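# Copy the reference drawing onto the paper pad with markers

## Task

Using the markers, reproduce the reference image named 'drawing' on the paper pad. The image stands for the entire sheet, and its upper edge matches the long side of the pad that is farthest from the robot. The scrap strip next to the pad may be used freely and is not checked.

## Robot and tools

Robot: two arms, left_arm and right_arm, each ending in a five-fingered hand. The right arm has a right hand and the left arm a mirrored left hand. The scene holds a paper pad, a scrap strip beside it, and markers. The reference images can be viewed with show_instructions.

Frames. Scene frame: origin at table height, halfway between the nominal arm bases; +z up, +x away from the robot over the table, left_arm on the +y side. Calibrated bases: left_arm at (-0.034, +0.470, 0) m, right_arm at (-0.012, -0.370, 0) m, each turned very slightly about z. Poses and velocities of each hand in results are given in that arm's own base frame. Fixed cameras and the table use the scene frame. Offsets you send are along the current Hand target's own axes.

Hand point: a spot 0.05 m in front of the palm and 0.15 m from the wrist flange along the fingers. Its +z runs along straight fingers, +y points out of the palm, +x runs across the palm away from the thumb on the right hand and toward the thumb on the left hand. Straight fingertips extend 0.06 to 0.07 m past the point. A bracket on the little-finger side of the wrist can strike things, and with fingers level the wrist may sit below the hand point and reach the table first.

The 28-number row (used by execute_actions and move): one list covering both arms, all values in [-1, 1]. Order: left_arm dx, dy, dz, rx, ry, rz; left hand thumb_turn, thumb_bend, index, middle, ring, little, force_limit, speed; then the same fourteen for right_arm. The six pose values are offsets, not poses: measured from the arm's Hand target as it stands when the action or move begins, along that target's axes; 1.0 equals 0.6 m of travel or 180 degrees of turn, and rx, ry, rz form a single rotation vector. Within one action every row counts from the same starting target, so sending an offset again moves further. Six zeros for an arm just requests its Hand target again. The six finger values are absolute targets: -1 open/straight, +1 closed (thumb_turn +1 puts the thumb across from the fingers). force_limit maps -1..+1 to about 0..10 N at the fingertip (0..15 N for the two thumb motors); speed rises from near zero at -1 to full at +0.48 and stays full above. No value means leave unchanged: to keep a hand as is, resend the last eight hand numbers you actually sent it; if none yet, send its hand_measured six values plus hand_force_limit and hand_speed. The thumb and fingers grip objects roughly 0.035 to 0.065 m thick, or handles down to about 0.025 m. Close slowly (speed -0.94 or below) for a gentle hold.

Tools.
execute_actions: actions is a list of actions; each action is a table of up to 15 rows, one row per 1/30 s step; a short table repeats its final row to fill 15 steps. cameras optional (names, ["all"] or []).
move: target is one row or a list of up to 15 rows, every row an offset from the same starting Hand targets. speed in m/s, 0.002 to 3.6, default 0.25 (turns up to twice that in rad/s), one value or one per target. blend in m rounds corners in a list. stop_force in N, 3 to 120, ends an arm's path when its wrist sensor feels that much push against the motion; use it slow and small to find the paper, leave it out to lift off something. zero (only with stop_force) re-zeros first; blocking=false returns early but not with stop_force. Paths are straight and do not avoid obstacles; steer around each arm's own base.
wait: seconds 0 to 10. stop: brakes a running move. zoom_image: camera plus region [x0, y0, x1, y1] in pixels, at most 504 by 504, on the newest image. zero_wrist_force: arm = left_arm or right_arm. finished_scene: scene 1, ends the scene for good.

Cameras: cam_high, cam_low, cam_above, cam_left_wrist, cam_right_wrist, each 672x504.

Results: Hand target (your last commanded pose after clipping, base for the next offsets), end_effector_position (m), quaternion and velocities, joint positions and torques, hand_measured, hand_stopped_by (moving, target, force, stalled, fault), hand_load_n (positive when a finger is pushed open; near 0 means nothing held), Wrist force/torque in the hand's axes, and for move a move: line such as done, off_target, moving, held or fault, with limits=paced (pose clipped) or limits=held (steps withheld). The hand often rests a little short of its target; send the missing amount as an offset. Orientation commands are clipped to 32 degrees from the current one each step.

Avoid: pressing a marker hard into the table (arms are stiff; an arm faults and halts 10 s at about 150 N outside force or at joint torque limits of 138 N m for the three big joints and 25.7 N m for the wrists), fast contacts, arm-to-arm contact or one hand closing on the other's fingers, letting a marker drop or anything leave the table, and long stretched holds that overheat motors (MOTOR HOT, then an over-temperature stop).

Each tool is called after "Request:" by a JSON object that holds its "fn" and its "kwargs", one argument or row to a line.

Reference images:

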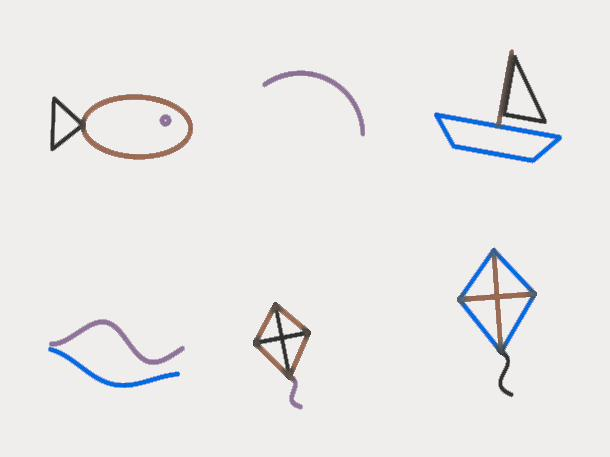

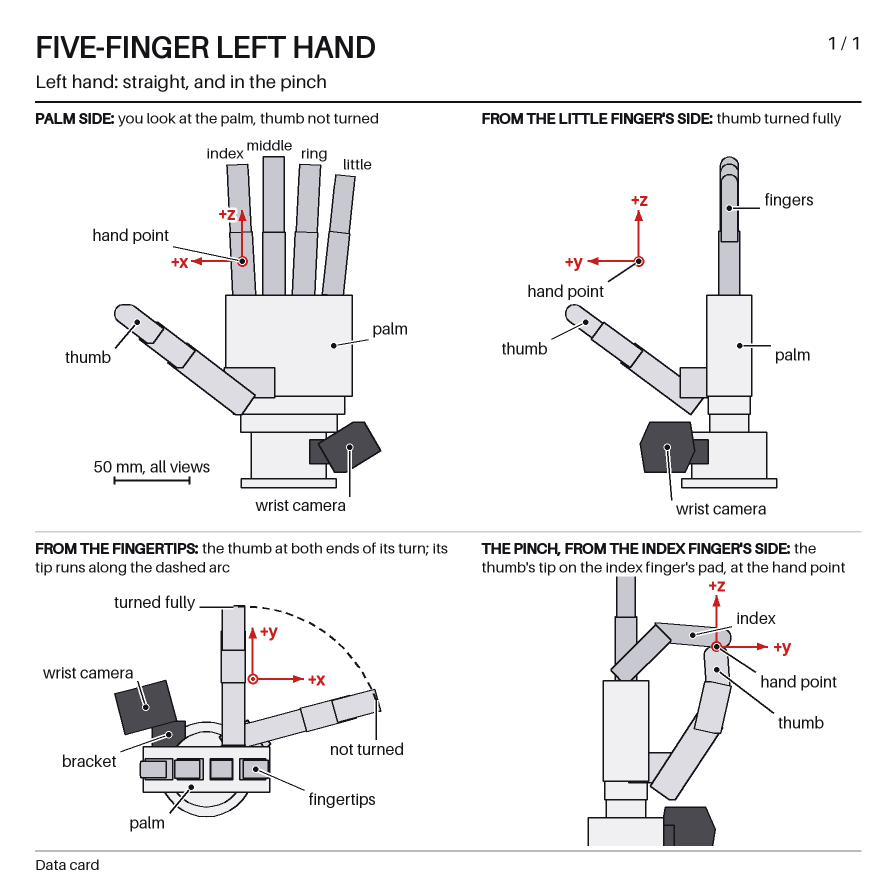

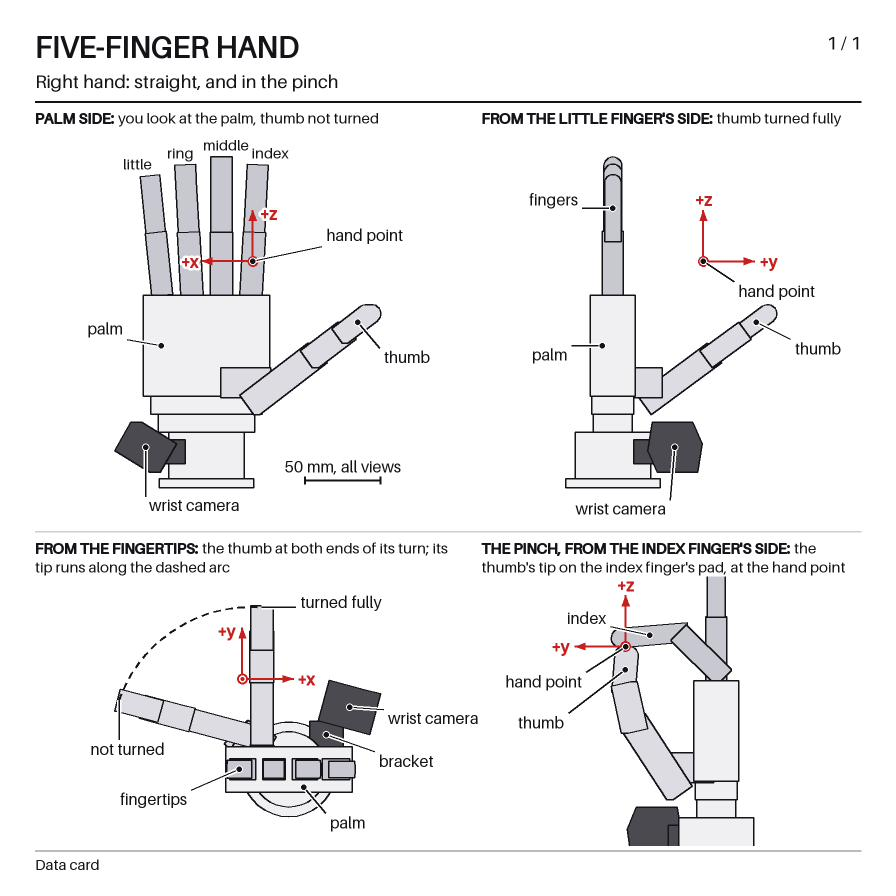

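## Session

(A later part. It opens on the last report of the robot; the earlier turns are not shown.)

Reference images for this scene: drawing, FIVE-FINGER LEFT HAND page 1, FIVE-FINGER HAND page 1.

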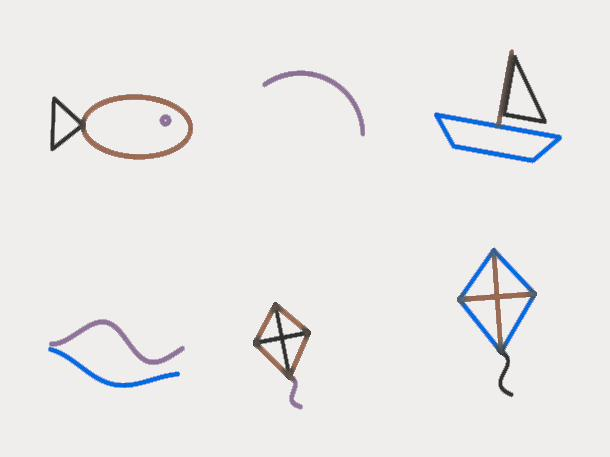

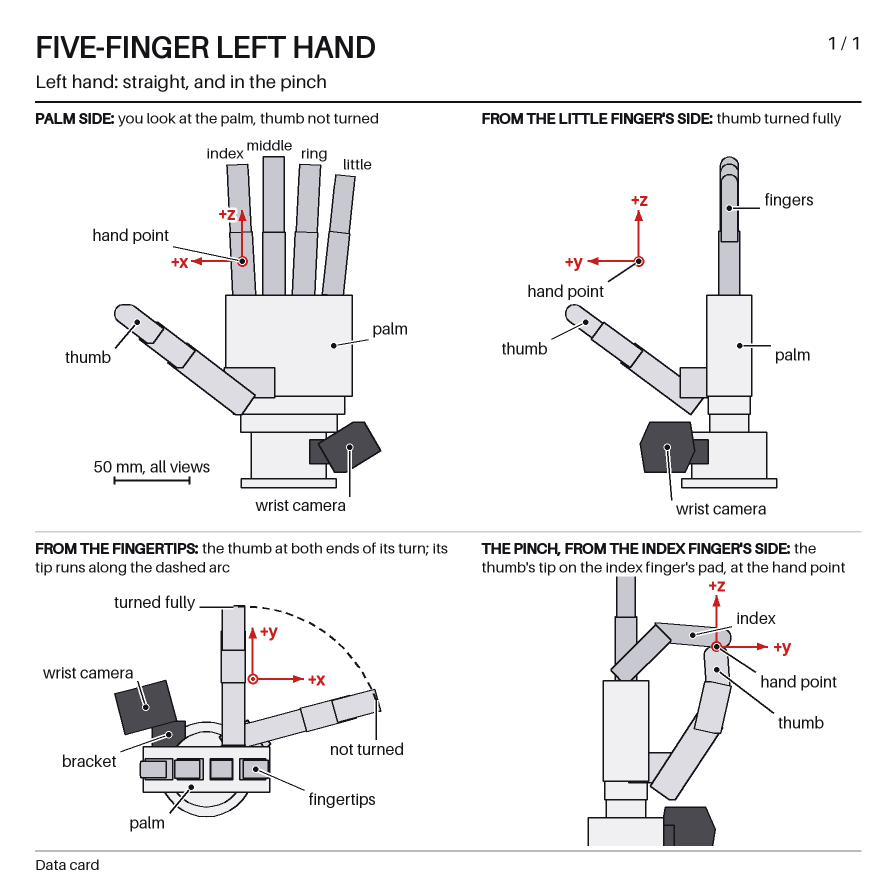

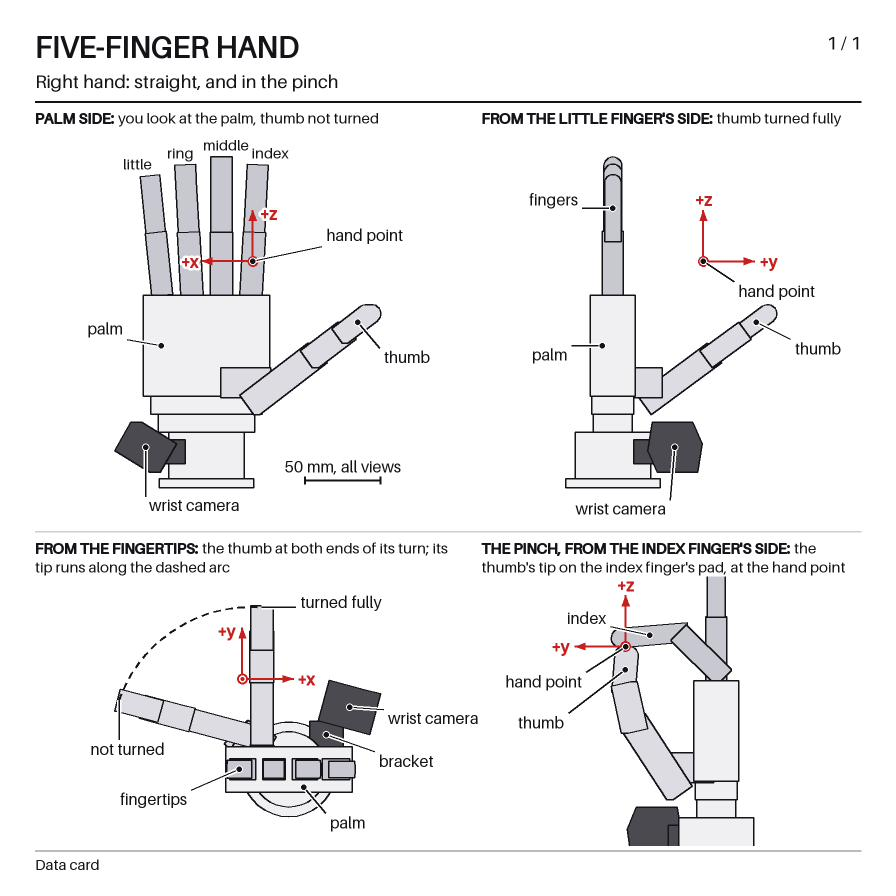

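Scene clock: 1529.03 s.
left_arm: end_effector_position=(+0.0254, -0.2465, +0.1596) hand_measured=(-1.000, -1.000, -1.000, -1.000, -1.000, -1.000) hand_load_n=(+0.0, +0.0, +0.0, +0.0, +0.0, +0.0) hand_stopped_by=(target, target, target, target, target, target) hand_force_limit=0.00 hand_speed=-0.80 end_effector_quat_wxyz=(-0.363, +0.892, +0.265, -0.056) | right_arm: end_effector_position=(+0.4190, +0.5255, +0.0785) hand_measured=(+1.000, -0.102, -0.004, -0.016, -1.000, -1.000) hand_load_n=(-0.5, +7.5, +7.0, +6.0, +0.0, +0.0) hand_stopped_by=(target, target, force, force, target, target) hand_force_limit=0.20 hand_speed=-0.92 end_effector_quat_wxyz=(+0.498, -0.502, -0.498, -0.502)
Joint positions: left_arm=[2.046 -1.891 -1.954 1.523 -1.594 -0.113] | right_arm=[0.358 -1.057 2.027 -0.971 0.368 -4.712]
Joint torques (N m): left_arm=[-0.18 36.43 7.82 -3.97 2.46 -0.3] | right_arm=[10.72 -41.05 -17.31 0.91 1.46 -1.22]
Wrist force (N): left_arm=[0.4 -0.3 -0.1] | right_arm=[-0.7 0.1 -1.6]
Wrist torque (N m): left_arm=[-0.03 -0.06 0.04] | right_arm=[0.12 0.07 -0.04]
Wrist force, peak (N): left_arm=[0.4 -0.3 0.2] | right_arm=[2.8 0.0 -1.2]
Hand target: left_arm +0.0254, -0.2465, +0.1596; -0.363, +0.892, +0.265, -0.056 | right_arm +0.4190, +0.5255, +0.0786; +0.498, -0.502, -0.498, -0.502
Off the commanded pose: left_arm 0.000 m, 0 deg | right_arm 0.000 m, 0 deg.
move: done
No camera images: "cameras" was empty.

Request:
{"fn": "move", "kwargs": {
  "target": [
    [0,0,0,0,0,0,-1,-1,-1,-1,-1,-1,0,-0.8,0,-0.006,-0.21338,0,0,0,1,-0.1,0.5,0.6,-1,-1,0.2,-0.92],
    [0,0,0,0,0,0,-1,-1,-1,-1,-1,-1,0,-0.8,-0.01,-0.006,-0.21338,0,0,0,1,-0.1,0.5,0.6,-1,-1,0.2,-0.92]
  ],
  "speed": 0.15,
  "blend": 0.003,
  "cameras": []
}}

Request:
{"fn": "move", "kwargs": {
  "target": [0,0,0,0,0,0,-1,-1,-1,-1,-1,-1,0,-0.8,-0.0167,0,0,0,0,0,1,-0.1,0.5,0.6,-1,-1,0.2,-0.92],
  "speed": 0.005,
  "stop_force": 3,
  "cameras": []
}}

Request:
{"fn": "move", "kwargs": {
  "target": [
    [0,0,0,0,0,0,-1,-1,-1,-1,-1,-1,0,-0.8,0.0333,0,0,0,0,0,1,-0.1,0.5,0.6,-1,-1,0.2,-0.92],
    [0,0,0,0,0,0,-1,-1,-1,-1,-1,-1,0,-0.8,0.0333,-0.15,0.15,0,0,0,1,-0.1,0.5,0.6,-1,-1,0.2,-0.92]
  ],
  "speed": 0.15,
  "blend": 0.003,
  "cameras": ["cam_above"]
}}

Request:
{"fn": "zoom_image", "kwargs": {
  "camera": "cam_above",
  "region": [180, 320, 280, 400]
}}

Request:
{"fn": "zoom_image", "kwargs": {
  "camera": "cam_above",
  "region": [300, 320, 400, 400]
}}

Scene clock: 1543.20 s.
left_arm: end_effector_position=(+0.0254, -0.2465, +0.1596) hand_measured=(-1.000, -1.000, -1.000, -1.000, -1.000, -1.000) hand_load_n=(+0.0, +0.0, -0.5, +0.0, +0.0, +0.5) hand_stopped_by=(target, target, target, target, target, target) hand_force_limit=0.00 hand_speed=-0.80 end_effector_quat_wxyz=(-0.363, +0.892, +0.265, -0.056) | right_arm: end_effector_position=(+0.4143, +0.3976, +0.0726) hand_measured=(+1.000, -0.102, -0.004, -0.016, -1.000, -1.000) hand_load_n=(-0.5, +7.5, +7.5, +6.0, +0.0, +0.0) hand_stopped_by=(target, target, force, force, target, target) hand_force_limit=0.20 hand_speed=-0.92 end_effector_quat_wxyz=(+0.497, -0.502, -0.498, -0.502)
Joint positions: left_arm=[2.046 -1.891 -1.954 1.523 -1.594 -0.113] | right_arm=[0.041 -1.146 2.229 -1.068 0.05 -4.727]
Joint torques (N m): left_arm=[-0.64 36.19 8.18 -4.05 2.49 -0.4] | right_arm=[-13.05 -34.8 -1.58 -1.81 -2.18 1.58]
Wrist force (N): left_arm=[0.5 -0.1 0.1] | right_arm=[-0.6 -0.1 -1.5]
Wrist torque (N m): left_arm=[-0.01 -0.06 0.03] | right_arm=[0.08 0.05 -0.05]
Wrist force, peak (N): left_arm=[0.7 -0.1 0.2] | right_arm=[-0.9 0.0 -2.1]
Hand target: left_arm +0.0254, -0.2465, +0.1596; -0.363, +0.892, +0.265, -0.056 | right_arm +0.4143, +0.3976, +0.0726; +0.498, -0.502, -0.498, -0.502
Off the commanded pose: left_arm 0.000 m, 0 deg | right_arm 0.000 m, 0 deg.
move: done
No camera images: "cameras" was empty.

Scene clock: 1545.10 s.
left_arm: end_effector_position=(+0.0254, -0.2465, +0.1596) hand_measured=(-1.000, -1.000, -1.000, -1.000, -1.000, -1.000) hand_load_n=(+0.0, +0.0, +0.0, +0.0, +0.0, +0.0) hand_stopped_by=(target, target, target, target, target, target) hand_force_limit=0.00 hand_speed=-0.80 end_effector_quat_wxyz=(-0.363, +0.892, +0.265, -0.056) | right_arm: end_effector_position=(+0.4142, +0.3976, +0.0682) hand_measured=(+1.000, -0.102, -0.004, -0.016, -1.000, -1.000) hand_load_n=(-1.0, +7.5, +7.5, +6.0, +0.0, +0.0) hand_stopped_by=(target, target, force, force, target, target) hand_force_limit=0.20 hand_speed=-0.92 end_effector_quat_wxyz=(+0.497, -0.502, -0.498, -0.502)
Joint positions: left_arm=[2.046 -1.891 -1.954 1.523 -1.594 -0.113] | right_arm=[0.041 -1.135 2.231 -1.084 0.05 -4.725]
Joint torques (N m): left_arm=[-0.26 37.19 7.45 -3.88 2.47 -0.61] | right_arm=[-13.97 -33.57 -9.57 1.87 -1.71 -1.07]
Wrist force (N): left_arm=[0.3 -0.3 0.3] | right_arm=[2.8 0.0 -1.2]
Wrist torque (N m): left_arm=[-0.06 -0.03 0.03] | right_arm=[0.12 0.10 -0.05]
Wrist force, peak (N): left_arm=[0.6 -0.2 0.2] | right_arm=[4.3 -0.1 -1.1]
Hand target: left_arm +0.0254, -0.2465, +0.1596; -0.363, +0.892, +0.265, -0.056 | right_arm +0.4143, +0.3976, +0.0682; +0.497, -0.502, -0.498, -0.502 (not the last commanded pose)
Off the commanded pose: left_arm 0.000 m, 0 deg | right_arm 0.006 m, 0 deg.
move: contact (right_arm)
No camera images: "cameras" was empty.

Scene clock: 1546.77 s.
left_arm: end_effector_position=(+0.0254, -0.2465, +0.1596) hand_measured=(-1.000, -1.000, -1.000, -1.000, -1.000, -1.000) hand_load_n=(+0.0, -0.5, +0.0, +0.0, +0.0, +0.0) hand_stopped_by=(target, target, target, target, target, target) hand_force_limit=0.00 hand_speed=-0.80 end_effector_quat_wxyz=(-0.363, +0.892, +0.265, -0.056) | right_arm: end_effector_position=(+0.3251, +0.4883, +0.0881) hand_measured=(+1.000, -0.102, -0.004, -0.016, -1.000, -1.000) hand_load_n=(-0.5, +7.5, +7.5, +6.0, +0.0, +0.0) hand_stopped_by=(target, target, force, force, target, target) hand_force_limit=0.20 hand_speed=-0.92 end_effector_quat_wxyz=(+0.497, -0.502, -0.498, -0.502) end_effector_velocity=(+0.000, +0.001, +0.000) end_effector_angular_velocity=(+0.000, -0.001, -0.002)
Joint positions: left_arm=[2.046 -1.891 -1.954 1.523 -1.594 -0.113] | right_arm=[0.353 -1.231 2.303 -1.07 0.362 -4.714]
Joint velocities: left_arm=[within noise] | right_arm=[0.003 0 0 -0.001 0.005 0]
Joint torques (N m): left_arm=[-0.54 36.87 7.68 -3.84 2.5 -0.48] | right_arm=[12.78 -17.29 -15.7 -2.54 1.75 1.58]
Wrist force (N): left_arm=[0.4 -0.2 0.1] | right_arm=[-0.7 0.3 -1.6]
Wrist torque (N m): left_arm=[-0.03 -0.05 0.03] | right_arm=[0.16 0.06 -0.05]
Wrist force, peak (N): left_arm=[0.7 -0.1 -0.1] | right_arm=[2.8 0.0 -1.3]
Hand target: left_arm +0.0254, -0.2465, +0.1596; -0.363, +0.892, +0.265, -0.056 | right_arm +0.3251, +0.4884, +0.0881; +0.497, -0.502, -0.498, -0.502
Off the commanded pose: left_arm 0.000 m, 0 deg | right_arm 0.000 m, 0 deg.
move: done
Images, in order (width x height): cam_above 672x504.

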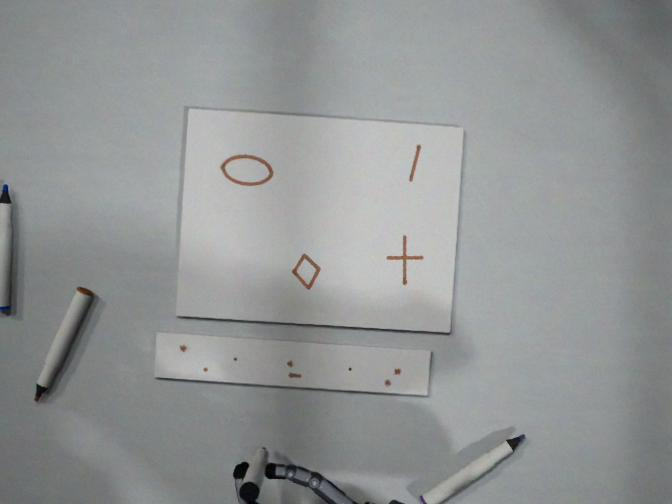

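Scaled by 5.040 from the camera's 672x504 image, which has a finer 960x720 frame.

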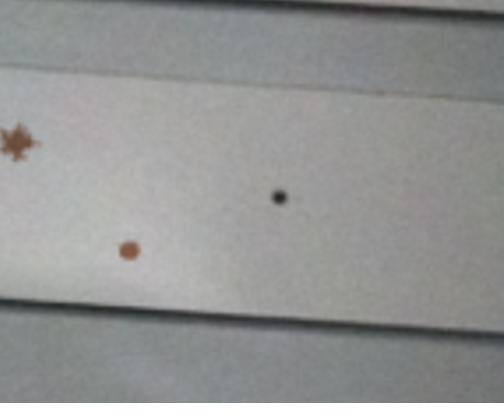

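Scaled by 5.040 from the camera's 672x504 image, which has a finer 960x720 frame.

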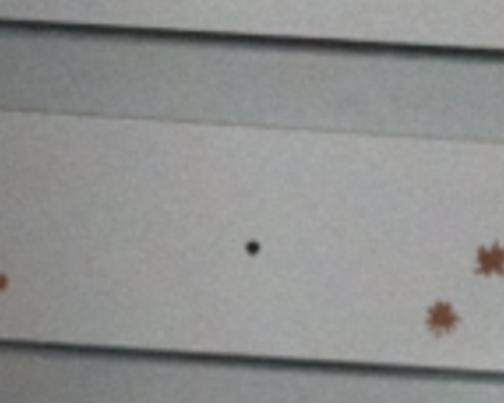

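Request:
{"fn": "move", "kwargs": {
  "target": [
    [0,0,0,0,0,0,-1,-1,-1,-1,-1,-1,0,-0.8,0,0.35548,-0.05212,0,0,0,1,-0.1,0.5,0.6,-1,-1,0.2,-0.92],
    [0,0,0,0,0,0,-1,-1,-1,-1,-1,-1,0,-0.8,-0.0133,0.35548,-0.05212,0,0,0,1,-0.1,0.5,0.6,-1,-1,0.2,-0.92]
  ],
  "speed": 0.15,
  "blend": 0.003,
  "cameras": []
}}

Scene clock: 1574.23 s.
left_arm: end_effector_position=(+0.0254, -0.2465, +0.1596) hand_measured=(-1.000, -1.000, -1.000, -1.000, -1.000, -1.000) hand_load_n=(+0.0, +0.0, +0.0, +0.0, +0.0, +0.0) hand_stopped_by=(target, target, target, target, target, target) hand_force_limit=0.00 hand_speed=-0.80 end_effector_quat_wxyz=(-0.363, +0.892, +0.265, -0.056) | right_arm: end_effector_position=(+0.5381, +0.4551, +0.0802) hand_measured=(+1.000, -0.102, -0.004, -0.016, -1.000, -1.000) hand_load_n=(-0.5, +8.0, +7.5, +6.0, +0.0, +0.0) hand_stopped_by=(target, target, force, force, target, target) hand_force_limit=0.20 hand_speed=-0.92 end_effector_quat_wxyz=(+0.498, -0.502, -0.498, -0.502)
Joint positions: left_arm=[2.046 -1.891 -1.954 1.523 -1.594 -0.113] | right_arm=[0.148 -0.953 1.817 -0.861 0.157 -4.715]
Joint torques (N m): left_arm=[-0.41 36.57 7.44 -3.91 2.35 -0.52] | right_arm=[-12.97 -31.49 -19.41 1.27 -2.16 -1.05]
Wrist force (N): left_arm=[0.3 -0.1 0.3] | right_arm=[-0.6 0.0 -1.6]
Wrist torque (N m): left_arm=[-0.03 -0.04 0.02] | right_arm=[0.10 0.05 0.03]
Wrist force, peak (N): left_arm=[0.7 0.0 0.3] | right_arm=[-1.1 0.8 -1.6]
Hand target: left_arm +0.0254, -0.2465, +0.1596; -0.363, +0.892, +0.265, -0.056 | right_arm +0.5381, +0.4551, +0.0802; +0.497, -0.502, -0.498, -0.502
Off the commanded pose: left_arm 0.000 m, 0 deg | right_arm 0.000 m, 0 deg.
move: done
No camera images: "cameras" was empty.

Request:
{"fn": "move", "kwargs": {
  "target": [
    [0,0,0,0,0,0,-1,-1,-1,-1,-1,-1,0,-0.8,-0.0155,0,0,0,0,0,1,-0.1,0.5,0.6,-1,-1,0.2,-0.92],
    [0,0,0,0,0,0,-1,-1,-1,-1,-1,-1,0,-0.8,-0.01858,0,0,0,0,0,1,-0.1,0.5,0.6,-1,-1,0.2,-0.92],
    [0,0,0,0,0,0,-1,-1,-1,-1,-1,-1,0,-0.8,-0.01887,-0.06005,-0.01168,0,0,0,1,-0.1,0.5,0.6,-1,-1,0.2,-0.92]
  ],
  "speed": [0.1, 0.02, 0.04],
  "cameras": []
}}

Request:
{"fn": "move", "kwargs": {
  "target": [
    [0,0,0,0,0,0,-1,-1,-1,-1,-1,-1,0,-0.8,0.0067,0,0,0,0,0,1,-0.1,0.5,0.6,-1,-1,0.2,-0.92],
    [0,0,0,0,0,0,-1,-1,-1,-1,-1,-1,0,-0.8,0.0067,0.02836,0.02836,0,0,0,1,-0.1,0.5,0.6,-1,-1,0.2,-0.92],
    [0,0,0,0,0,0,-1,-1,-1,-1,-1,-1,0,-0.8,0.0002,0.02836,0.02836,0,0,0,1,-0.1,0.5,0.6,-1,-1,0.2,-0.92],
    [0,0,0,0,0,0,-1,-1,-1,-1,-1,-1,0,-0.8,0.00011,0.0367,-0.01668,0,0,0,1,-0.1,0.5,0.6,-1,-1,0.2,-0.92]
  ],
  "speed": [0.1, 0.1, 0.02, 0.04],
  "cameras": []
}}

Request:
{"fn": "move", "kwargs": {
  "target": [
    [0,0,0,0,0,0,-1,-1,-1,-1,-1,-1,0,-0.8,0.0167,0,0,0,0,0,1,-0.1,0.5,0.6,-1,-1,0.2,-0.92],
    [0,0,0,0,0,0,-1,-1,-1,-1,-1,-1,0,-0.8,0.0167,0.19599,0.21267,0,0,0,1,-0.1,0.5,0.6,-1,-1,0.2,-0.92]
  ],
  "speed": 0.15,
  "blend": 0.003,
  "cameras": ["cam_above"]
}}

Request:
{"fn": "zoom_image", "kwargs": {
  "camera": "cam_above",
  "region": [270, 230, 350, 310]
}}

Scene clock: 1592.37 s.
left_arm: end_effector_position=(+0.0254, -0.2465, +0.1596) hand_measured=(-1.000, -1.000, -1.000, -1.000, -1.000, -1.000) hand_load_n=(+0.0, +0.0, +0.0, +0.0, +0.0, +0.0) hand_stopped_by=(target, target, target, target, target, target) hand_force_limit=0.00 hand_speed=-0.80 end_effector_quat_wxyz=(-0.363, +0.892, +0.265, -0.056) | right_arm: end_effector_position=(+0.5020, +0.4485, +0.0689) hand_measured=(+1.000, -0.102, -0.004, -0.016, -1.000, -1.000) hand_load_n=(-1.0, +8.0, +7.0, +6.0, +0.0, +0.0) hand_stopped_by=(target, target, force, force, target, target) hand_force_limit=0.20 hand_speed=-0.92 end_effector_quat_wxyz=(+0.497, -0.502, -0.498, -0.502)
Joint positions: left_arm=[2.046 -1.891 -1.954 1.523 -1.594 -0.113] | right_arm=[0.145 -0.987 1.932 -0.939 0.154 -4.718]
Joint torques (N m): left_arm=[-0.52 36.88 7.31 -3.89 2.31 -0.55] | right_arm=[-13.14 -43.19 -4.48 -2.09 -2.26 1.76]
Wrist force (N): left_arm=[0.4 -0.2 0.0] | right_arm=[0.6 0.6 -1.5]
Wrist torque (N m): left_arm=[-0.03 -0.05 0.03] | right_arm=[0.12 0.08 -0.08]
Wrist force, peak (N): left_arm=[0.7 0.0 0.3] | right_arm=[1.0 0.9 -1.5]
Hand target: left_arm +0.0254, -0.2465, +0.1596; -0.363, +0.892, +0.265, -0.056 | right_arm +0.5020, +0.4485, +0.0689; +0.497, -0.502, -0.498, -0.502
Off the commanded pose: left_arm 0.000 m, 0 deg | right_arm 0.000 m, 0 deg.
move: done
No camera images: "cameras" was empty.

Scene clock: 1595.10 s.
left_arm: end_effector_position=(+0.0254, -0.2465, +0.1596) hand_measured=(-1.000, -1.000, -1.000, -1.000, -1.000, -1.000) hand_load_n=(-0.5, +0.0, +0.0, +0.0, +0.0, +0.0) hand_stopped_by=(target, target, target, target, target, target) hand_force_limit=0.00 hand_speed=-0.80 end_effector_quat_wxyz=(-0.363, +0.892, +0.265, -0.056) | right_arm: end_effector_position=(+0.5239, +0.4384, +0.0690) hand_measured=(+1.000, -0.102, -0.004, -0.016, -1.000, -1.000) hand_load_n=(+0.0, +7.5, +8.5, +5.5, +0.0, +0.0) hand_stopped_by=(target, target, force, force, target, target) hand_force_limit=0.20 hand_speed=-0.92 end_effector_quat_wxyz=(+0.497, -0.502, -0.498, -0.502)
Joint positions: left_arm=[2.046 -1.891 -1.954 1.523 -1.594 -0.113] | right_arm=[0.118 -0.963 1.881 -0.913 0.127 -4.718]
Joint torques (N m): left_arm=[-0.42 36.76 8.01 -3.94 2.41 -0.48] | right_arm=[-13.73 -44.53 -5.33 -2.34 -2.01 1.48]
Wrist force (N): left_arm=[0.4 -0.1 0.2] | right_arm=[0.8 0.2 -0.9]
Wrist torque (N m): left_arm=[-0.02 -0.06 0.03] | right_arm=[0.15 0.13 -0.01]
Wrist force, peak (N): left_arm=[0.7 -0.2 0.0] | right_arm=[-0.5 0.0 -2.2]
Hand target: left_arm +0.0254, -0.2465, +0.1596; -0.363, +0.892, +0.265, -0.056 | right_arm +0.5239, +0.4383, +0.0690; +0.497, -0.502, -0.498, -0.502
Off the commanded pose: left_arm 0.000 m, 0 deg | right_arm 0.000 m, 0 deg.
move: done
No camera images: "cameras" was empty.

Scene clock: 1597.20 s.
left_arm: end_effector_position=(+0.0254, -0.2465, +0.1596) hand_measured=(-1.000, -1.000, -1.000, -1.000, -1.000, -1.000) hand_load_n=(+0.0, +0.0, +0.0, +0.0, +0.0, +0.0) hand_stopped_by=(target, target, target, target, target, target) hand_force_limit=0.00 hand_speed=-0.80 end_effector_quat_wxyz=(-0.363, +0.892, +0.265, -0.056) | right_arm: end_effector_position=(+0.6427, +0.5648, +0.0789) hand_measured=(+1.000, -0.102, -0.004, -0.016, -1.000, -1.000) hand_load_n=(-0.5, +8.0, +7.5, +5.5, +0.0, +0.0) hand_stopped_by=(target, target, force, force, target, target) hand_force_limit=0.20 hand_speed=-0.92 end_effector_quat_wxyz=(+0.497, -0.502, -0.498, -0.502)
Joint positions: left_arm=[2.046 -1.891 -1.954 1.523 -1.594 -0.113] | right_arm=[0.294 -0.697 1.31 -0.611 0.304 -4.714]
Joint torques (N m): left_arm=[-0.74 36.59 7.06 -3.91 2.41 -0.42] | right_arm=[12.7 -41.24 -21.86 1.16 1.75 -1.42]
Wrist force (N): left_arm=[0.5 -0.3 0.3] | right_arm=[-0.8 0.1 -1.6]
Wrist torque (N m): left_arm=[-0.05 -0.06 0.04] | right_arm=[0.12 0.06 0.02]
Wrist force, peak (N): left_arm=[0.6 -0.2 0.3] | right_arm=[-0.6 -0.5 -2.2]
Hand target: left_arm +0.0254, -0.2465, +0.1596; -0.363, +0.892, +0.265, -0.056 | right_arm +0.6427, +0.5648, +0.0789; +0.497, -0.502, -0.498, -0.502
Off the commanded pose: left_arm 0.000 m, 0 deg | right_arm 0.000 m, 0 deg.
move: done
Images, in order (width x height): cam_above 672x504.

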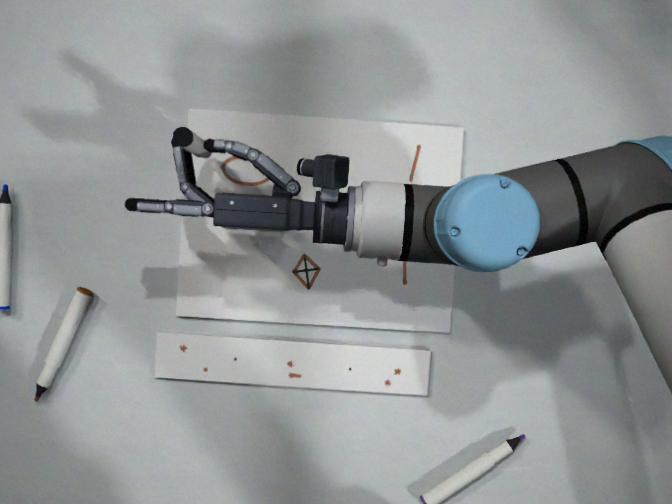

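Scaled by 6.300 from the camera's 672x504 image, which has a finer 960x720 frame.

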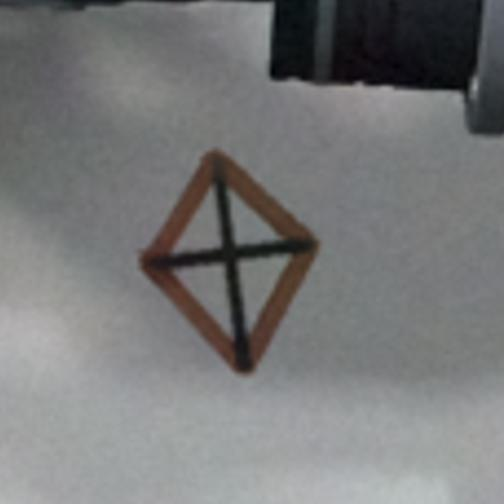

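Request:
{"fn": "move", "kwargs": {
  "target": [
    [0,0,0,0,0,0,-1,-1,-1,-1,-1,-1,0,-0.8,-0.012,0.00033,-0.0007,0,0,0,1,-0.1,0.5,0.6,-1,-1,0.2,-0.92],
    [0,0,0,0,0,0,-1,-1,-1,-1,-1,-1,0,-0.8,-0.01507,0.00033,-0.0007,0,0,0,1,-0.1,0.5,0.6,-1,-1,0.2,-0.92],
    [0,0,0,0,0,0,-1,-1,-1,-1,-1,-1,0,-0.8,-0.01524,-0.02219,-0.0253,0,0,0,1,-0.1,0.5,0.6,-1,-1,0.2,-0.92],
    [0,0,0,0,0,0,-1,-1,-1,-1,-1,-1,0,-0.8,-0.01526,-0.04262,0.00097,0,0,0,1,-0.1,0.5,0.6,-1,-1,0.2,-0.92],
    [0,0,0,0,0,0,-1,-1,-1,-1,-1,-1,0,-0.8,-0.01507,0.00033,-0.0007,0,0,0,1,-0.1,0.5,0.6,-1,-1,0.2,-0.92]
  ],
  "speed": [0.1, 0.02, 0.04, 0.04, 0.04],
  "cameras": []
}}

Request:
{"fn": "move", "kwargs": {
  "target": [
    [0,0,0,0,0,0,-1,-1,-1,-1,-1,-1,0,-0.8,0.0167,0,0,0,0,0,1,-0.1,0.5,0.6,-1,-1,0.2,-0.92],
    [0,0,0,0,0,0,-1,-1,-1,-1,-1,-1,0,-0.8,0.0167,0.03419,-0.38406,0,0,0,1,-0.1,0.5,0.6,-1,-1,0.2,-0.92]
  ],
  "speed": 0.15,
  "blend": 0.003,
  "cameras": ["cam_above"]
}}

Request:
{"fn": "zoom_image", "kwargs": {
  "camera": "cam_above",
  "region": [180, 120, 290, 208]
}}

Scene clock: 1620.83 s.
left_arm: end_effector_position=(+0.0254, -0.2465, +0.1596) hand_measured=(-1.000, -1.000, -1.000, -1.000, -1.000, -1.000) hand_load_n=(+0.0, +0.0, +0.0, +0.0, +0.0, +0.0) hand_stopped_by=(target, target, target, target, target, target) hand_force_limit=0.00 hand_speed=-0.80 end_effector_quat_wxyz=(-0.363, +0.892, +0.265, -0.056) | right_arm: end_effector_position=(+0.6428, +0.5643, +0.0699) hand_measured=(+1.000, -0.102, -0.004, -0.016, -1.000, -1.000) hand_load_n=(-0.5, +8.0, +7.5, +5.5, +0.0, +0.0) hand_stopped_by=(target, target, force, force, target, target) hand_force_limit=0.20 hand_speed=-0.92 end_effector_quat_wxyz=(+0.497, -0.502, -0.498, -0.502)
Joint positions: left_arm=[2.046 -1.891 -1.954 1.523 -1.594 -0.113] | right_arm=[0.294 -0.684 1.312 -0.626 0.303 -4.715]
Joint torques (N m): left_arm=[-0.23 36.66 6.95 -3.89 2.55 -0.54] | right_arm=[-12.95 -42.22 -21.46 1.24 -2.07 -1.22]
Wrist force (N): left_arm=[0.4 -0.1 0.4] | right_arm=[-0.1 -0.2 -1.8]
Wrist torque (N m): left_arm=[-0.03 -0.05 0.03] | right_arm=[0.13 0.08 0.03]
Wrist force, peak (N): left_arm=[0.6 -0.3 0.3] | right_arm=[-0.2 0.4 -2.0]
Hand target: left_arm +0.0254, -0.2465, +0.1596; -0.363, +0.892, +0.265, -0.056 | right_arm +0.6429, +0.5643, +0.0699; +0.497, -0.502, -0.498, -0.502
Off the commanded pose: left_arm 0.000 m, 0 deg | right_arm 0.000 m, 0 deg.
move: done
No camera images: "cameras" was empty.

Scene clock: 1623.37 s.
left_arm: end_effector_position=(+0.0254, -0.2465, +0.1596) hand_measured=(-1.000, -1.000, -1.000, -1.000, -1.000, -1.000) hand_load_n=(+0.0, +0.0, +0.0, +0.0, +0.0, +0.0) hand_stopped_by=(target, target, target, target, target, target) hand_force_limit=0.00 hand_speed=-0.80 end_effector_quat_wxyz=(-0.363, +0.892, +0.265, -0.056) | right_arm: end_effector_position=(+0.6613, +0.3337, +0.0801) hand_measured=(+1.000, -0.102, -0.004, -0.016, -1.000, -1.000) hand_load_n=(-0.5, +8.0, +7.5, +6.0, +0.0, +0.0) hand_stopped_by=(target, target, force, force, target, target) hand_force_limit=0.20 hand_speed=-0.92 end_effector_quat_wxyz=(+0.498, -0.502, -0.498, -0.502)
Joint positions: left_arm=[2.046 -1.891 -1.954 1.523 -1.594 -0.113] | right_arm=[-0.083 -0.804 1.522 -0.713 -0.074 -4.718]
Joint torques (N m): left_arm=[-0.7 36.44 7.6 -3.9 2.35 -0.32] | right_arm=[-13.73 -53.07 -7.45 -1.87 -2.03 1.48]
Wrist force (N): left_arm=[0.5 -0.3 0.2] | right_arm=[-0.5 0.1 -1.6]
Wrist torque (N m): left_arm=[-0.05 -0.07 0.05] | right_arm=[0.11 0.03 -0.03]
Wrist force, peak (N): left_arm=[0.7 -0.1 0.2] | right_arm=[-0.7 0.2 -2.4]
Hand target: left_arm +0.0254, -0.2465, +0.1596; -0.363, +0.892, +0.265, -0.056 | right_arm +0.6613, +0.3337, +0.0801; +0.497, -0.502, -0.498, -0.502
Off the commanded pose: left_arm 0.000 m, 0 deg | right_arm 0.000 m, 0 deg.
move: done
Images, in order (width x height): cam_above 672x504.

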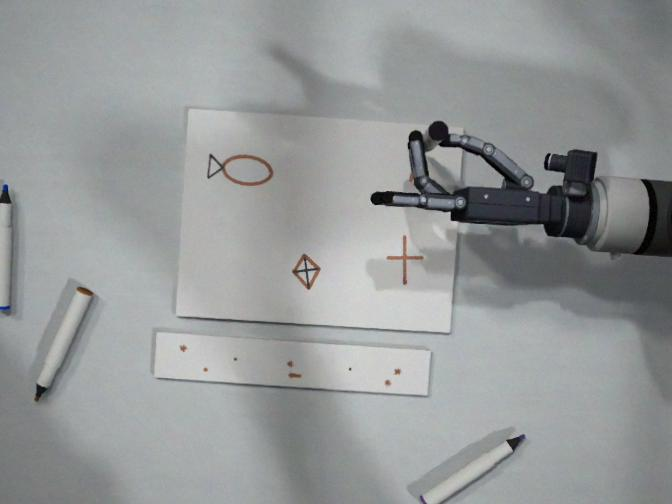

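Scaled by 4.582 from the camera's 672x504 image, which has a finer 960x720 frame.

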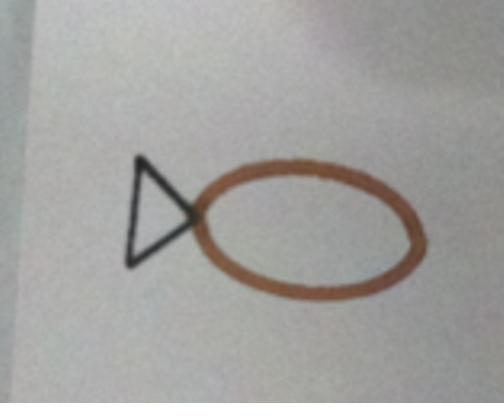

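Request:
{"fn": "move", "kwargs": {
  "target": [
    [0,0,0,0,0,0,-1,-1,-1,-1,-1,-1,0,-0.8,-0.0147,-0.00072,0,0,0,0,1,-0.1,0.5,0.6,-1,-1,0.2,-0.92],
    [0,0,0,0,0,0,-1,-1,-1,-1,-1,-1,0,-0.8,-0.01795,-0.00072,0,0,0,0,1,-0.1,0.5,0.6,-1,-1,0.2,-0.92],
    [0,0,0,0,0,0,-1,-1,-1,-1,-1,-1,0,-0.8,-0.01813,-0.04826,0.00959,0,0,0,1,-0.1,0.5,0.6,-1,-1,0.2,-0.92],
    [0,0,0,0,0,0,-1,-1,-1,-1,-1,-1,0,-0.8,-0.01828,-0.05493,-0.02544,0,0,0,1,-0.1,0.5,0.6,-1,-1,0.2,-0.92],
    [0,0,0,0,0,0,-1,-1,-1,-1,-1,-1,0,-0.8,-0.01795,-0.00072,0,0,0,0,1,-0.1,0.5,0.6,-1,-1,0.2,-0.92]
  ],
  "speed": [0.1, 0.02, 0.04, 0.04, 0.04],
  "cameras": []
}}

Request:
{"fn": "move", "kwargs": {
  "target": [
    [0,0,0,0,0,0,-1,-1,-1,-1,-1,-1,0,-0.8,0.0167,0,0,0,0,0,1,-0.1,0.5,0.6,-1,-1,0.2,-0.92],
    [0,0,0,0,0,0,-1,-1,-1,-1,-1,-1,0,-0.8,0.0167,-0.24603,0.01126,0,0,0,1,-0.1,0.5,0.6,-1,-1,0.2,-0.92]
  ],
  "speed": 0.15,
  "blend": 0.003,
  "cameras": ["cam_above"]
}}

Request:
{"fn": "zoom_image", "kwargs": {
  "camera": "cam_above",
  "region": [370, 120, 480, 208]
}}

Scene clock: 1644.40 s.
left_arm: end_effector_position=(+0.0254, -0.2465, +0.1596) hand_measured=(-1.000, -1.000, -1.000, -1.000, -1.000, -1.000) hand_load_n=(+0.0, +0.0, +0.0, +0.0, +0.0, -0.5) hand_stopped_by=(target, target, target, target, target, target) hand_force_limit=0.00 hand_speed=-0.80 end_effector_quat_wxyz=(-0.363, +0.892, +0.265, -0.056) | right_arm: end_effector_position=(+0.6608, +0.3337, +0.0693) hand_measured=(+1.000, -0.102, -0.004, -0.016, -1.000, -1.000) hand_load_n=(-0.5, +7.5, +7.0, +6.0, +0.0, +0.0) hand_stopped_by=(target, target, force, force, target, target) hand_force_limit=0.20 hand_speed=-0.92 end_effector_quat_wxyz=(+0.497, -0.503, -0.498, -0.502)
Joint positions: left_arm=[2.046 -1.891 -1.954 1.523 -1.594 -0.113] | right_arm=[-0.083 -0.792 1.534 -0.757 -0.074 -4.697]
Joint torques (N m): left_arm=[-0.77 36.49 8.69 -3.9 2.41 -0.36] | right_arm=[12.55 -36.64 -19.66 1.74 1.83 -1.43]
Wrist force (N): left_arm=[0.4 -0.2 0.1] | right_arm=[0.5 -0.1 -1.6]
Wrist torque (N m): left_arm=[-0.03 -0.06 0.03] | right_arm=[0.11 0.02 0.07]
Wrist force, peak (N): left_arm=[0.6 -0.2 0.4] | right_arm=[0.8 0.7 -1.9]
Hand target: left_arm +0.0254, -0.2465, +0.1596; -0.363, +0.892, +0.265, -0.056 | right_arm +0.6608, +0.3337, +0.0693; +0.497, -0.502, -0.498, -0.502
Off the commanded pose: left_arm 0.000 m, 0 deg | right_arm 0.000 m, 0 deg.
move: done
No camera images: "cameras" was empty.

Scene clock: 1646.50 s.
left_arm: end_effector_position=(+0.0254, -0.2465, +0.1596) hand_measured=(-1.000, -1.000, -1.000, -1.000, -1.000, -1.000) hand_load_n=(+0.0, +0.0, +0.0, +0.0, +0.0, +0.0) hand_stopped_by=(target, target, target, target, target, target) hand_force_limit=0.00 hand_speed=-0.80 end_effector_quat_wxyz=(-0.363, +0.892, +0.265, -0.056) | right_arm: end_effector_position=(+0.5133, +0.3419, +0.0793) hand_measured=(+1.000, -0.102, -0.004, -0.016, -1.000, -1.000) hand_load_n=(-0.5, +7.5, +7.5, +6.0, +0.0, +0.0) hand_stopped_by=(target, target, force, force, target, target) hand_force_limit=0.20 hand_speed=-0.92 end_effector_quat_wxyz=(+0.498, -0.502, -0.497, -0.503)
Joint positions: left_arm=[2.046 -1.891 -1.954 1.523 -1.594 -0.113] | right_arm=[-0.092 -1.038 1.99 -0.922 -0.083 -4.743]
Joint torques (N m): left_arm=[0.52 36.34 8.05 -3.97 2.45 -0.71] | right_arm=[-13.78 -41.95 -4.22 -1.7 -2.04 1.51]
Wrist force (N): left_arm=[0.6 0.0 0.0] | right_arm=[-0.8 0.2 -1.6]
Wrist torque (N m): left_arm=[0.00 -0.08 0.04] | right_arm=[0.13 0.08 -0.05]
Wrist force, peak (N): left_arm=[0.8 0.2 0.2] | right_arm=[-1.3 0.0 -1.5]
Hand target: left_arm +0.0254, -0.2465, +0.1596; -0.363, +0.892, +0.265, -0.056 | right_arm +0.5133, +0.3419, +0.0793; +0.497, -0.502, -0.498, -0.502
Off the commanded pose: left_arm 0.000 m, 0 deg | right_arm 0.000 m, 0 deg.
move: done
Images, in order (width x height): cam_above 672x504.

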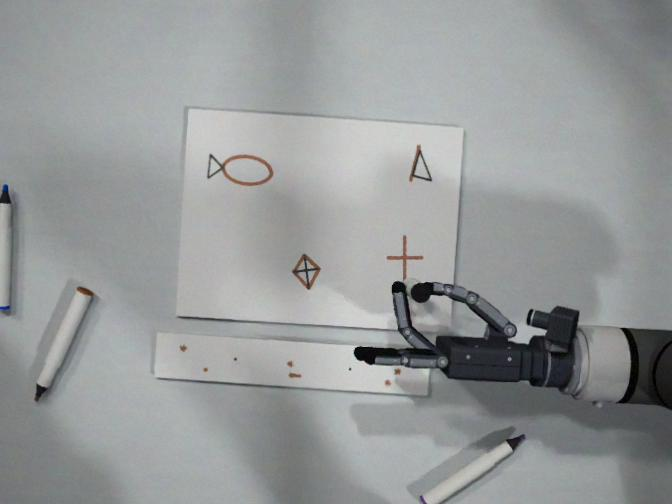

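Scaled by 4.582 from the camera's 672x504 image, which has a finer 960x720 frame.

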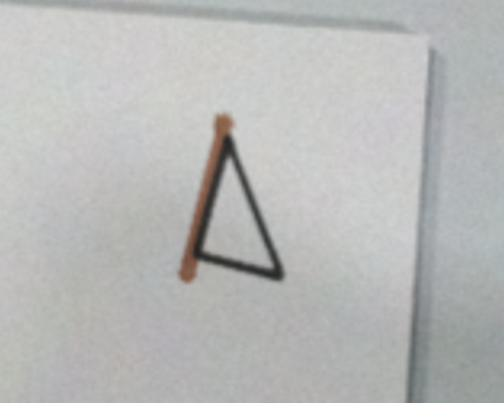

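Request:
{"fn": "move", "kwargs": {
  "target": [
    [0,0,0,0,0,0,-1,-1,-1,-1,-1,-1,0,-0.8,-0.0147,0,0,0,0,0,1,-0.1,0.5,0.6,-1,-1,0.2,-0.92],
    [0,0,0,0,0,0,-1,-1,-1,-1,-1,-1,0,-0.8,-0.0178,0,0,0,0,0,1,-0.1,0.5,0.6,-1,-1,0.2,-0.92],
    [0,0,0,0,0,0,-1,-1,-1,-1,-1,-1,0,-0.8,-0.01782,-0.00167,-0.00334,0,0,0,1,-0.1,0.5,0.6,-1,-1,0.2,-0.92],
    [0,0,0,0,0,0,-1,-1,-1,-1,-1,-1,0,-0.8,-0.01784,-0.00584,-0.00584,0,0,0,1,-0.1,0.5,0.6,-1,-1,0.2,-0.92],
    [0,0,0,0,0,0,-1,-1,-1,-1,-1,-1,0,-0.8,-0.01786,-0.01001,-0.00626,0,0,0,1,-0.1,0.5,0.6,-1,-1,0.2,-0.92],
    [0,0,0,0,0,0,-1,-1,-1,-1,-1,-1,0,-0.8,-0.01788,-0.01501,-0.00417,0,0,0,1,-0.1,0.5,0.6,-1,-1,0.2,-0.92],
    [0,0,0,0,0,0,-1,-1,-1,-1,-1,-1,0,-0.8,-0.01789,-0.02002,-0.00125,0,0,0,1,-0.1,0.5,0.6,-1,-1,0.2,-0.92],
    [0,0,0,0,0,0,-1,-1,-1,-1,-1,-1,0,-0.8,-0.01791,-0.02502,0.00042,0,0,0,1,-0.1,0.5,0.6,-1,-1,0.2,-0.92],
    [0,0,0,0,0,0,-1,-1,-1,-1,-1,-1,0,-0.8,-0.01793,-0.02919,0,0,0,0,1,-0.1,0.5,0.6,-1,-1,0.2,-0.92],
    [0,0,0,0,0,0,-1,-1,-1,-1,-1,-1,0,-0.8,-0.01796,-0.03336,-0.0025,0,0,0,1,-0.1,0.5,0.6,-1,-1,0.2,-0.92],
    [0,0,0,0,0,0,-1,-1,-1,-1,-1,-1,0,-0.8,-0.01797,-0.03545,-0.00584,0,0,0,1,-0.1,0.5,0.6,-1,-1,0.2,-0.92],
    [0,0,0,0,0,0,-1,-1,-1,-1,-1,-1,0,-0.8,-0.01798,-0.03586,-0.00917,0,0,0,1,-0.1,0.5,0.6,-1,-1,0.2,-0.92]
  ],
  "speed": [0.1, 0.02, 0.03, 0.03, 0.03, 0.03, 0.03, 0.03, 0.03, 0.03, 0.03, 0.03],
  "blend": [0, 0, 0.001, 0.001, 0.001, 0.001, 0.001, 0.001, 0.001, 0.001, 0.001, 0],
  "cameras": []
}}

Request:
{"fn": "move", "kwargs": {
  "target": [
    [0,0,0,0,0,0,-1,-1,-1,-1,-1,-1,0,-0.8,0.1358,0,0,0,0,0,1,-0.1,0.5,0.6,-1,-1,0.2,-0.92],
    [0,0,0,0,0,0,-1,-1,-1,-1,-1,-1,0,-0.8,0.0525,0.1836,-0.3088,-0.2994,0.2197,0.4777,1,-0.1,0.5,0.6,-1,-1,0.2,-0.92]
  ],
  "speed": 0.25,
  "blend": 0.02,
  "cameras": ["cam_high","cam_low","cam_above"]
}}

Request:
{"fn": "zoom_image", "kwargs": {
  "camera": "cam_above",
  "region": [370, 220, 480, 308]
}}

Scene clock: 1678.10 s.
left_arm: end_effector_position=(+0.0254, -0.2465, +0.1596) hand_measured=(-1.000, -1.000, -1.000, -1.000, -1.000, -1.000) hand_load_n=(+0.0, +0.0, +0.0, +0.0, +0.0, +0.0) hand_stopped_by=(target, target, target, target, target, target) hand_force_limit=0.00 hand_speed=-0.80 end_effector_quat_wxyz=(-0.363, +0.892, +0.265, -0.056) | right_arm: end_effector_position=(+0.4917, +0.3366, +0.0685) hand_measured=(+1.000, -0.102, -0.004, -0.016, -1.000, -1.000) hand_load_n=(-0.5, +8.0, +8.0, +5.5, +0.0, +0.0) hand_stopped_by=(target, target, force, force, target, target) hand_force_limit=0.20 hand_speed=-0.92 end_effector_quat_wxyz=(+0.497, -0.502, -0.498, -0.502)
Joint positions: left_arm=[2.046 -1.891 -1.954 1.523 -1.594 -0.113] | right_arm=[-0.109 -1.055 2.07 -1.019 -0.1 -4.708]
Joint torques (N m): left_arm=[0.02 37.27 7.48 -4.01 2.47 -0.52] | right_arm=[-13.23 -38.26 -1.78 -1.46 -2.1 1.69]
Wrist force (N): left_arm=[0.3 -0.2 0.0] | right_arm=[1.5 0.5 -0.8]
Wrist torque (N m): left_arm=[-0.02 -0.03 0.02] | right_arm=[0.12 0.13 -0.08]
Wrist force, peak (N): left_arm=[0.8 0.0 0.2] | right_arm=[1.2 1.0 -1.8]
Hand target: left_arm +0.0254, -0.2465, +0.1596; -0.363, +0.892, +0.265, -0.056 | right_arm +0.4917, +0.3365, +0.0685; +0.497, -0.502, -0.498, -0.502
Off the commanded pose: left_arm 0.000 m, 0 deg | right_arm 0.000 m, 0 deg.
move: done
No camera images: "cameras" was empty.

Scene clock: 1682.93 s.
left_arm: end_effector_position=(+0.0254, -0.2465, +0.1596) hand_measured=(-1.000, -1.000, -1.000, -1.000, -1.000, -1.000) hand_load_n=(+0.0, +0.0, +0.0, +0.0, +0.0, +0.0) hand_stopped_by=(target, target, target, target, target, target) hand_force_limit=0.00 hand_speed=-0.80 end_effector_quat_wxyz=(-0.363, +0.892, +0.265, -0.056) | right_arm: end_effector_position=(+0.6001, +0.1503, +0.1001) hand_measured=(+1.000, -0.102, -0.004, -0.016, -1.000, -1.000) hand_load_n=(-0.5, +7.5, +7.0, +6.0, +0.0, +0.0) hand_stopped_by=(target, target, force, force, target, target) hand_force_limit=0.20 hand_speed=-0.92 end_effector_quat_wxyz=(-0.557, +0.664, -0.382, +0.321)
Joint positions: left_arm=[2.046 -1.891 -1.954 1.523 -1.594 -0.113] | right_arm=[-0.317 -1.263 2.017 -0.495 0.746 -3.334]
Joint torques (N m): left_arm=[-0.57 36.99 6.76 -3.76 2.42 -0.56] | right_arm=[-11.59 -19.98 -21.49 1.15 1.62 1.49]
Wrist force (N): left_arm=[0.4 -0.4 0.1] | right_arm=[0.0 0.1 -1.1]
Wrist torque (N m): left_arm=[-0.06 -0.05 0.04] | right_arm=[0.12 -0.07 -0.14]
Wrist force, peak (N): left_arm=[0.6 -0.3 0.2] | right_arm=[-1.9 0.3 -1.6]
Hand target: left_arm +0.0254, -0.2465, +0.1596; -0.363, +0.892, +0.265, -0.056 | right_arm +0.6002, +0.1503, +0.1001; -0.557, +0.664, -0.382, +0.321
Off the commanded pose: left_arm 0.000 m, 0 deg | right_arm 0.000 m, 0 deg.
move: done
Images, in order (width x height): cam_high 672x504, cam_low 672x504, cam_above 672x504.

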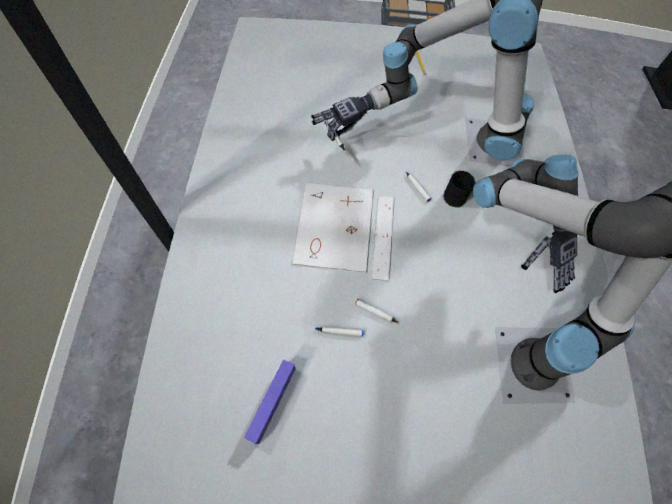

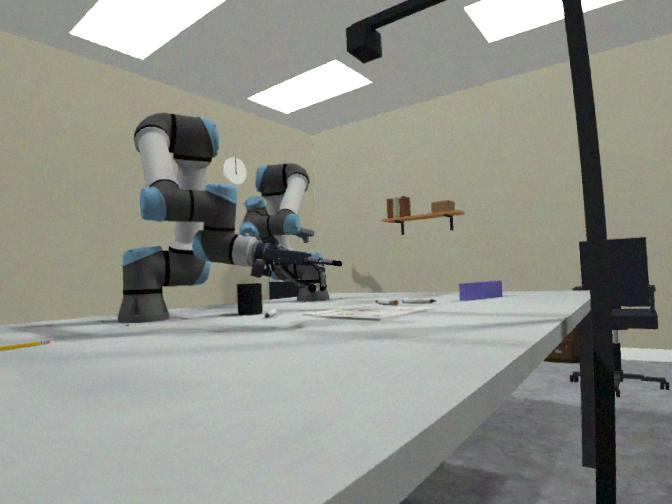

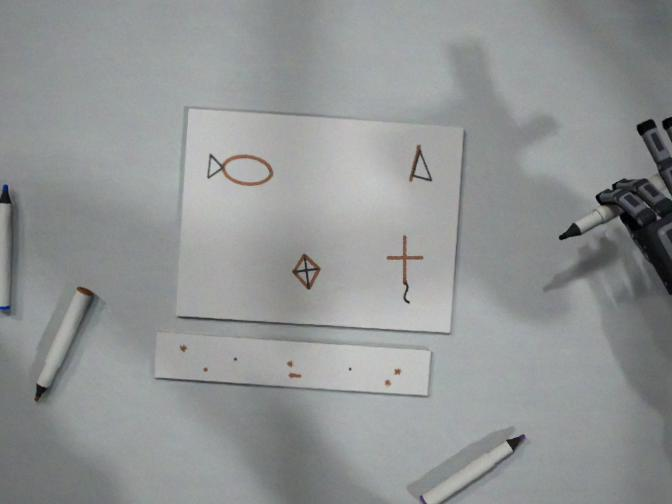

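Scaled by 4.582 from the camera's 672x504 image, which has a finer 960x720 frame.

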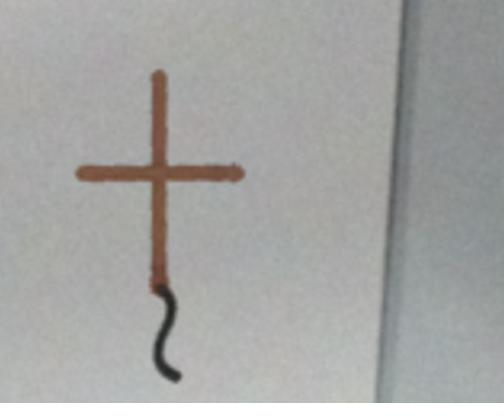

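Request:
{"fn": "move", "kwargs": {
  "target": [0,0,0,0,0,0,-1,-1,-1,-1,-1,-1,0,-0.8,0,0.1231,0.0217,0,0,0,1,-0.1,0.5,0.6,-1,-1,0.2,-0.92],
  "speed": 0.15
}}

Request:
{"fn": "move", "kwargs": {
  "target": [0,0,0,0,0,0,-1,-1,-1,-1,-1,-1,0,-0.8,0,0.0213,0.00376,0,0,0,1,-0.1,0.5,0.6,-1,-1,0.2,-0.92],
  "speed": 0.012,
  "stop_force": 3,
  "cameras": ["cam_above","cam_low"]
}}

Scene clock: 1722.53 s.
left_arm: end_effector_position=(+0.0254, -0.2465, +0.1596) hand_measured=(-1.000, -1.000, -1.000, -1.000, -1.000, -1.000) hand_load_n=(+0.0, +0.0, +0.0, +0.0, +0.0, +0.0) hand_stopped_by=(target, target, target, target, target, target) hand_force_limit=0.00 hand_speed=-0.80 end_effector_quat_wxyz=(-0.363, +0.892, +0.265, -0.056) | right_arm: end_effector_position=(+0.6002, +0.1502, +0.0252) hand_measured=(+1.000, -0.102, -0.004, -0.016, -1.000, -1.000) hand_load_n=(-0.5, +8.0, +7.5, +6.0, +0.0, +0.0) hand_stopped_by=(target, target, force, force, target, target) hand_force_limit=0.20 hand_speed=-0.92 end_effector_quat_wxyz=(-0.557, +0.664, -0.382, +0.321)
Joint positions: left_arm=[2.046 -1.891 -1.954 1.523 -1.594 -0.113] | right_arm=[-0.317 -1.114 2.067 -0.693 0.746 -3.335]
Joint torques (N m): left_arm=[-0.91 36.58 7.61 -3.84 2.43 -0.55] | right_arm=[12.81 -23.12 -4.85 -2.22 1.54 1.55]
Wrist force (N): left_arm=[0.4 0.0 0.3] | right_arm=[0.1 0.2 -1.1]
Wrist torque (N m): left_arm=[-0.02 -0.05 0.03] | right_arm=[0.12 -0.08 -0.13]
Wrist force, peak (N): left_arm=[0.4 -0.4 0.3] | right_arm=[0.0 -0.7 -1.4]
Hand target: left_arm +0.0254, -0.2465, +0.1596; -0.363, +0.892, +0.265, -0.056 | right_arm +0.6002, +0.1502, +0.0251; -0.557, +0.664, -0.382, +0.321
Off the commanded pose: left_arm 0.000 m, 0 deg | right_arm 0.000 m, 0 deg.
move: done

Scene clock: 1724.70 s.
left_arm: end_effector_position=(+0.0254, -0.2465, +0.1596) hand_measured=(-1.000, -1.000, -1.000, -1.000, -1.000, -1.000) hand_load_n=(+0.0, +0.0, +0.0, +0.0, +0.0, +0.0) hand_stopped_by=(target, target, target, target, target, target) hand_force_limit=0.00 hand_speed=-0.80 end_effector_quat_wxyz=(-0.363, +0.892, +0.265, -0.056) | right_arm: end_effector_position=(+0.6002, +0.1502, +0.0146) hand_measured=(+1.000, -0.102, -0.004, -0.016, -1.000, -1.000) hand_load_n=(-0.5, +7.0, +7.0, +6.0, +0.0, +0.0) hand_stopped_by=(target, target, force, force, target, target) hand_force_limit=0.20 hand_speed=-0.92 end_effector_quat_wxyz=(-0.557, +0.664, -0.382, +0.321)
Joint positions: left_arm=[2.046 -1.891 -1.954 1.523 -1.594 -0.113] | right_arm=[-0.317 -1.091 2.071 -0.721 0.746 -3.335]
Joint torques (N m): left_arm=[-0.8 36.84 7.24 -3.89 2.47 -0.58] | right_arm=[10.89 -37.07 -16.93 1.34 0.78 -0.49]
Wrist force (N): left_arm=[0.4 -0.1 0.0] | right_arm=[0.1 -3.4 -2.6]
Wrist torque (N m): left_arm=[-0.01 -0.05 0.03] | right_arm=[0.06 -0.05 -0.24]
Wrist force, peak (N): left_arm=[0.6 -0.2 0.3] | right_arm=[-2.3 -17.9 -8.3]
Hand target: left_arm +0.0254, -0.2465, +0.1596; -0.363, +0.892, +0.265, -0.056 | right_arm +0.6002, +0.1502, +0.0146; -0.557, +0.664, -0.382, +0.321 (not the last commanded pose)
Off the commanded pose: left_arm 0.000 m, 0 deg | right_arm 0.002 m, 0 deg.
move: contact (right_arm)
Images, in order (width x height): cam_low 672x504, cam_above 672x504.

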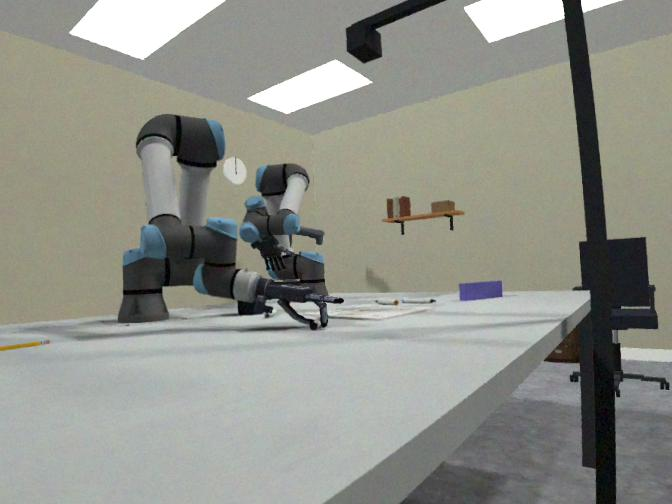

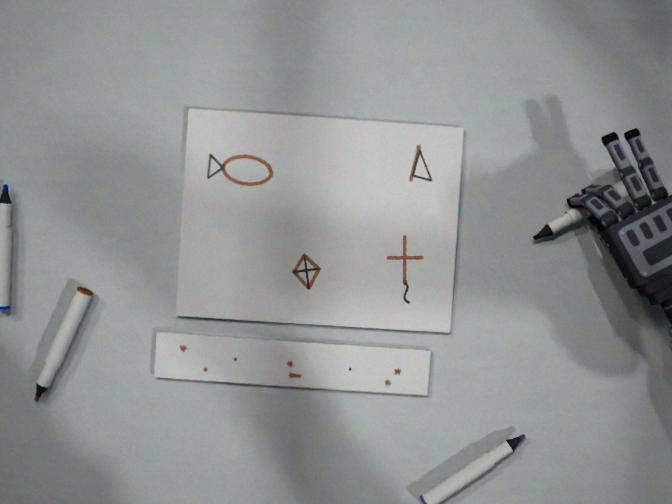

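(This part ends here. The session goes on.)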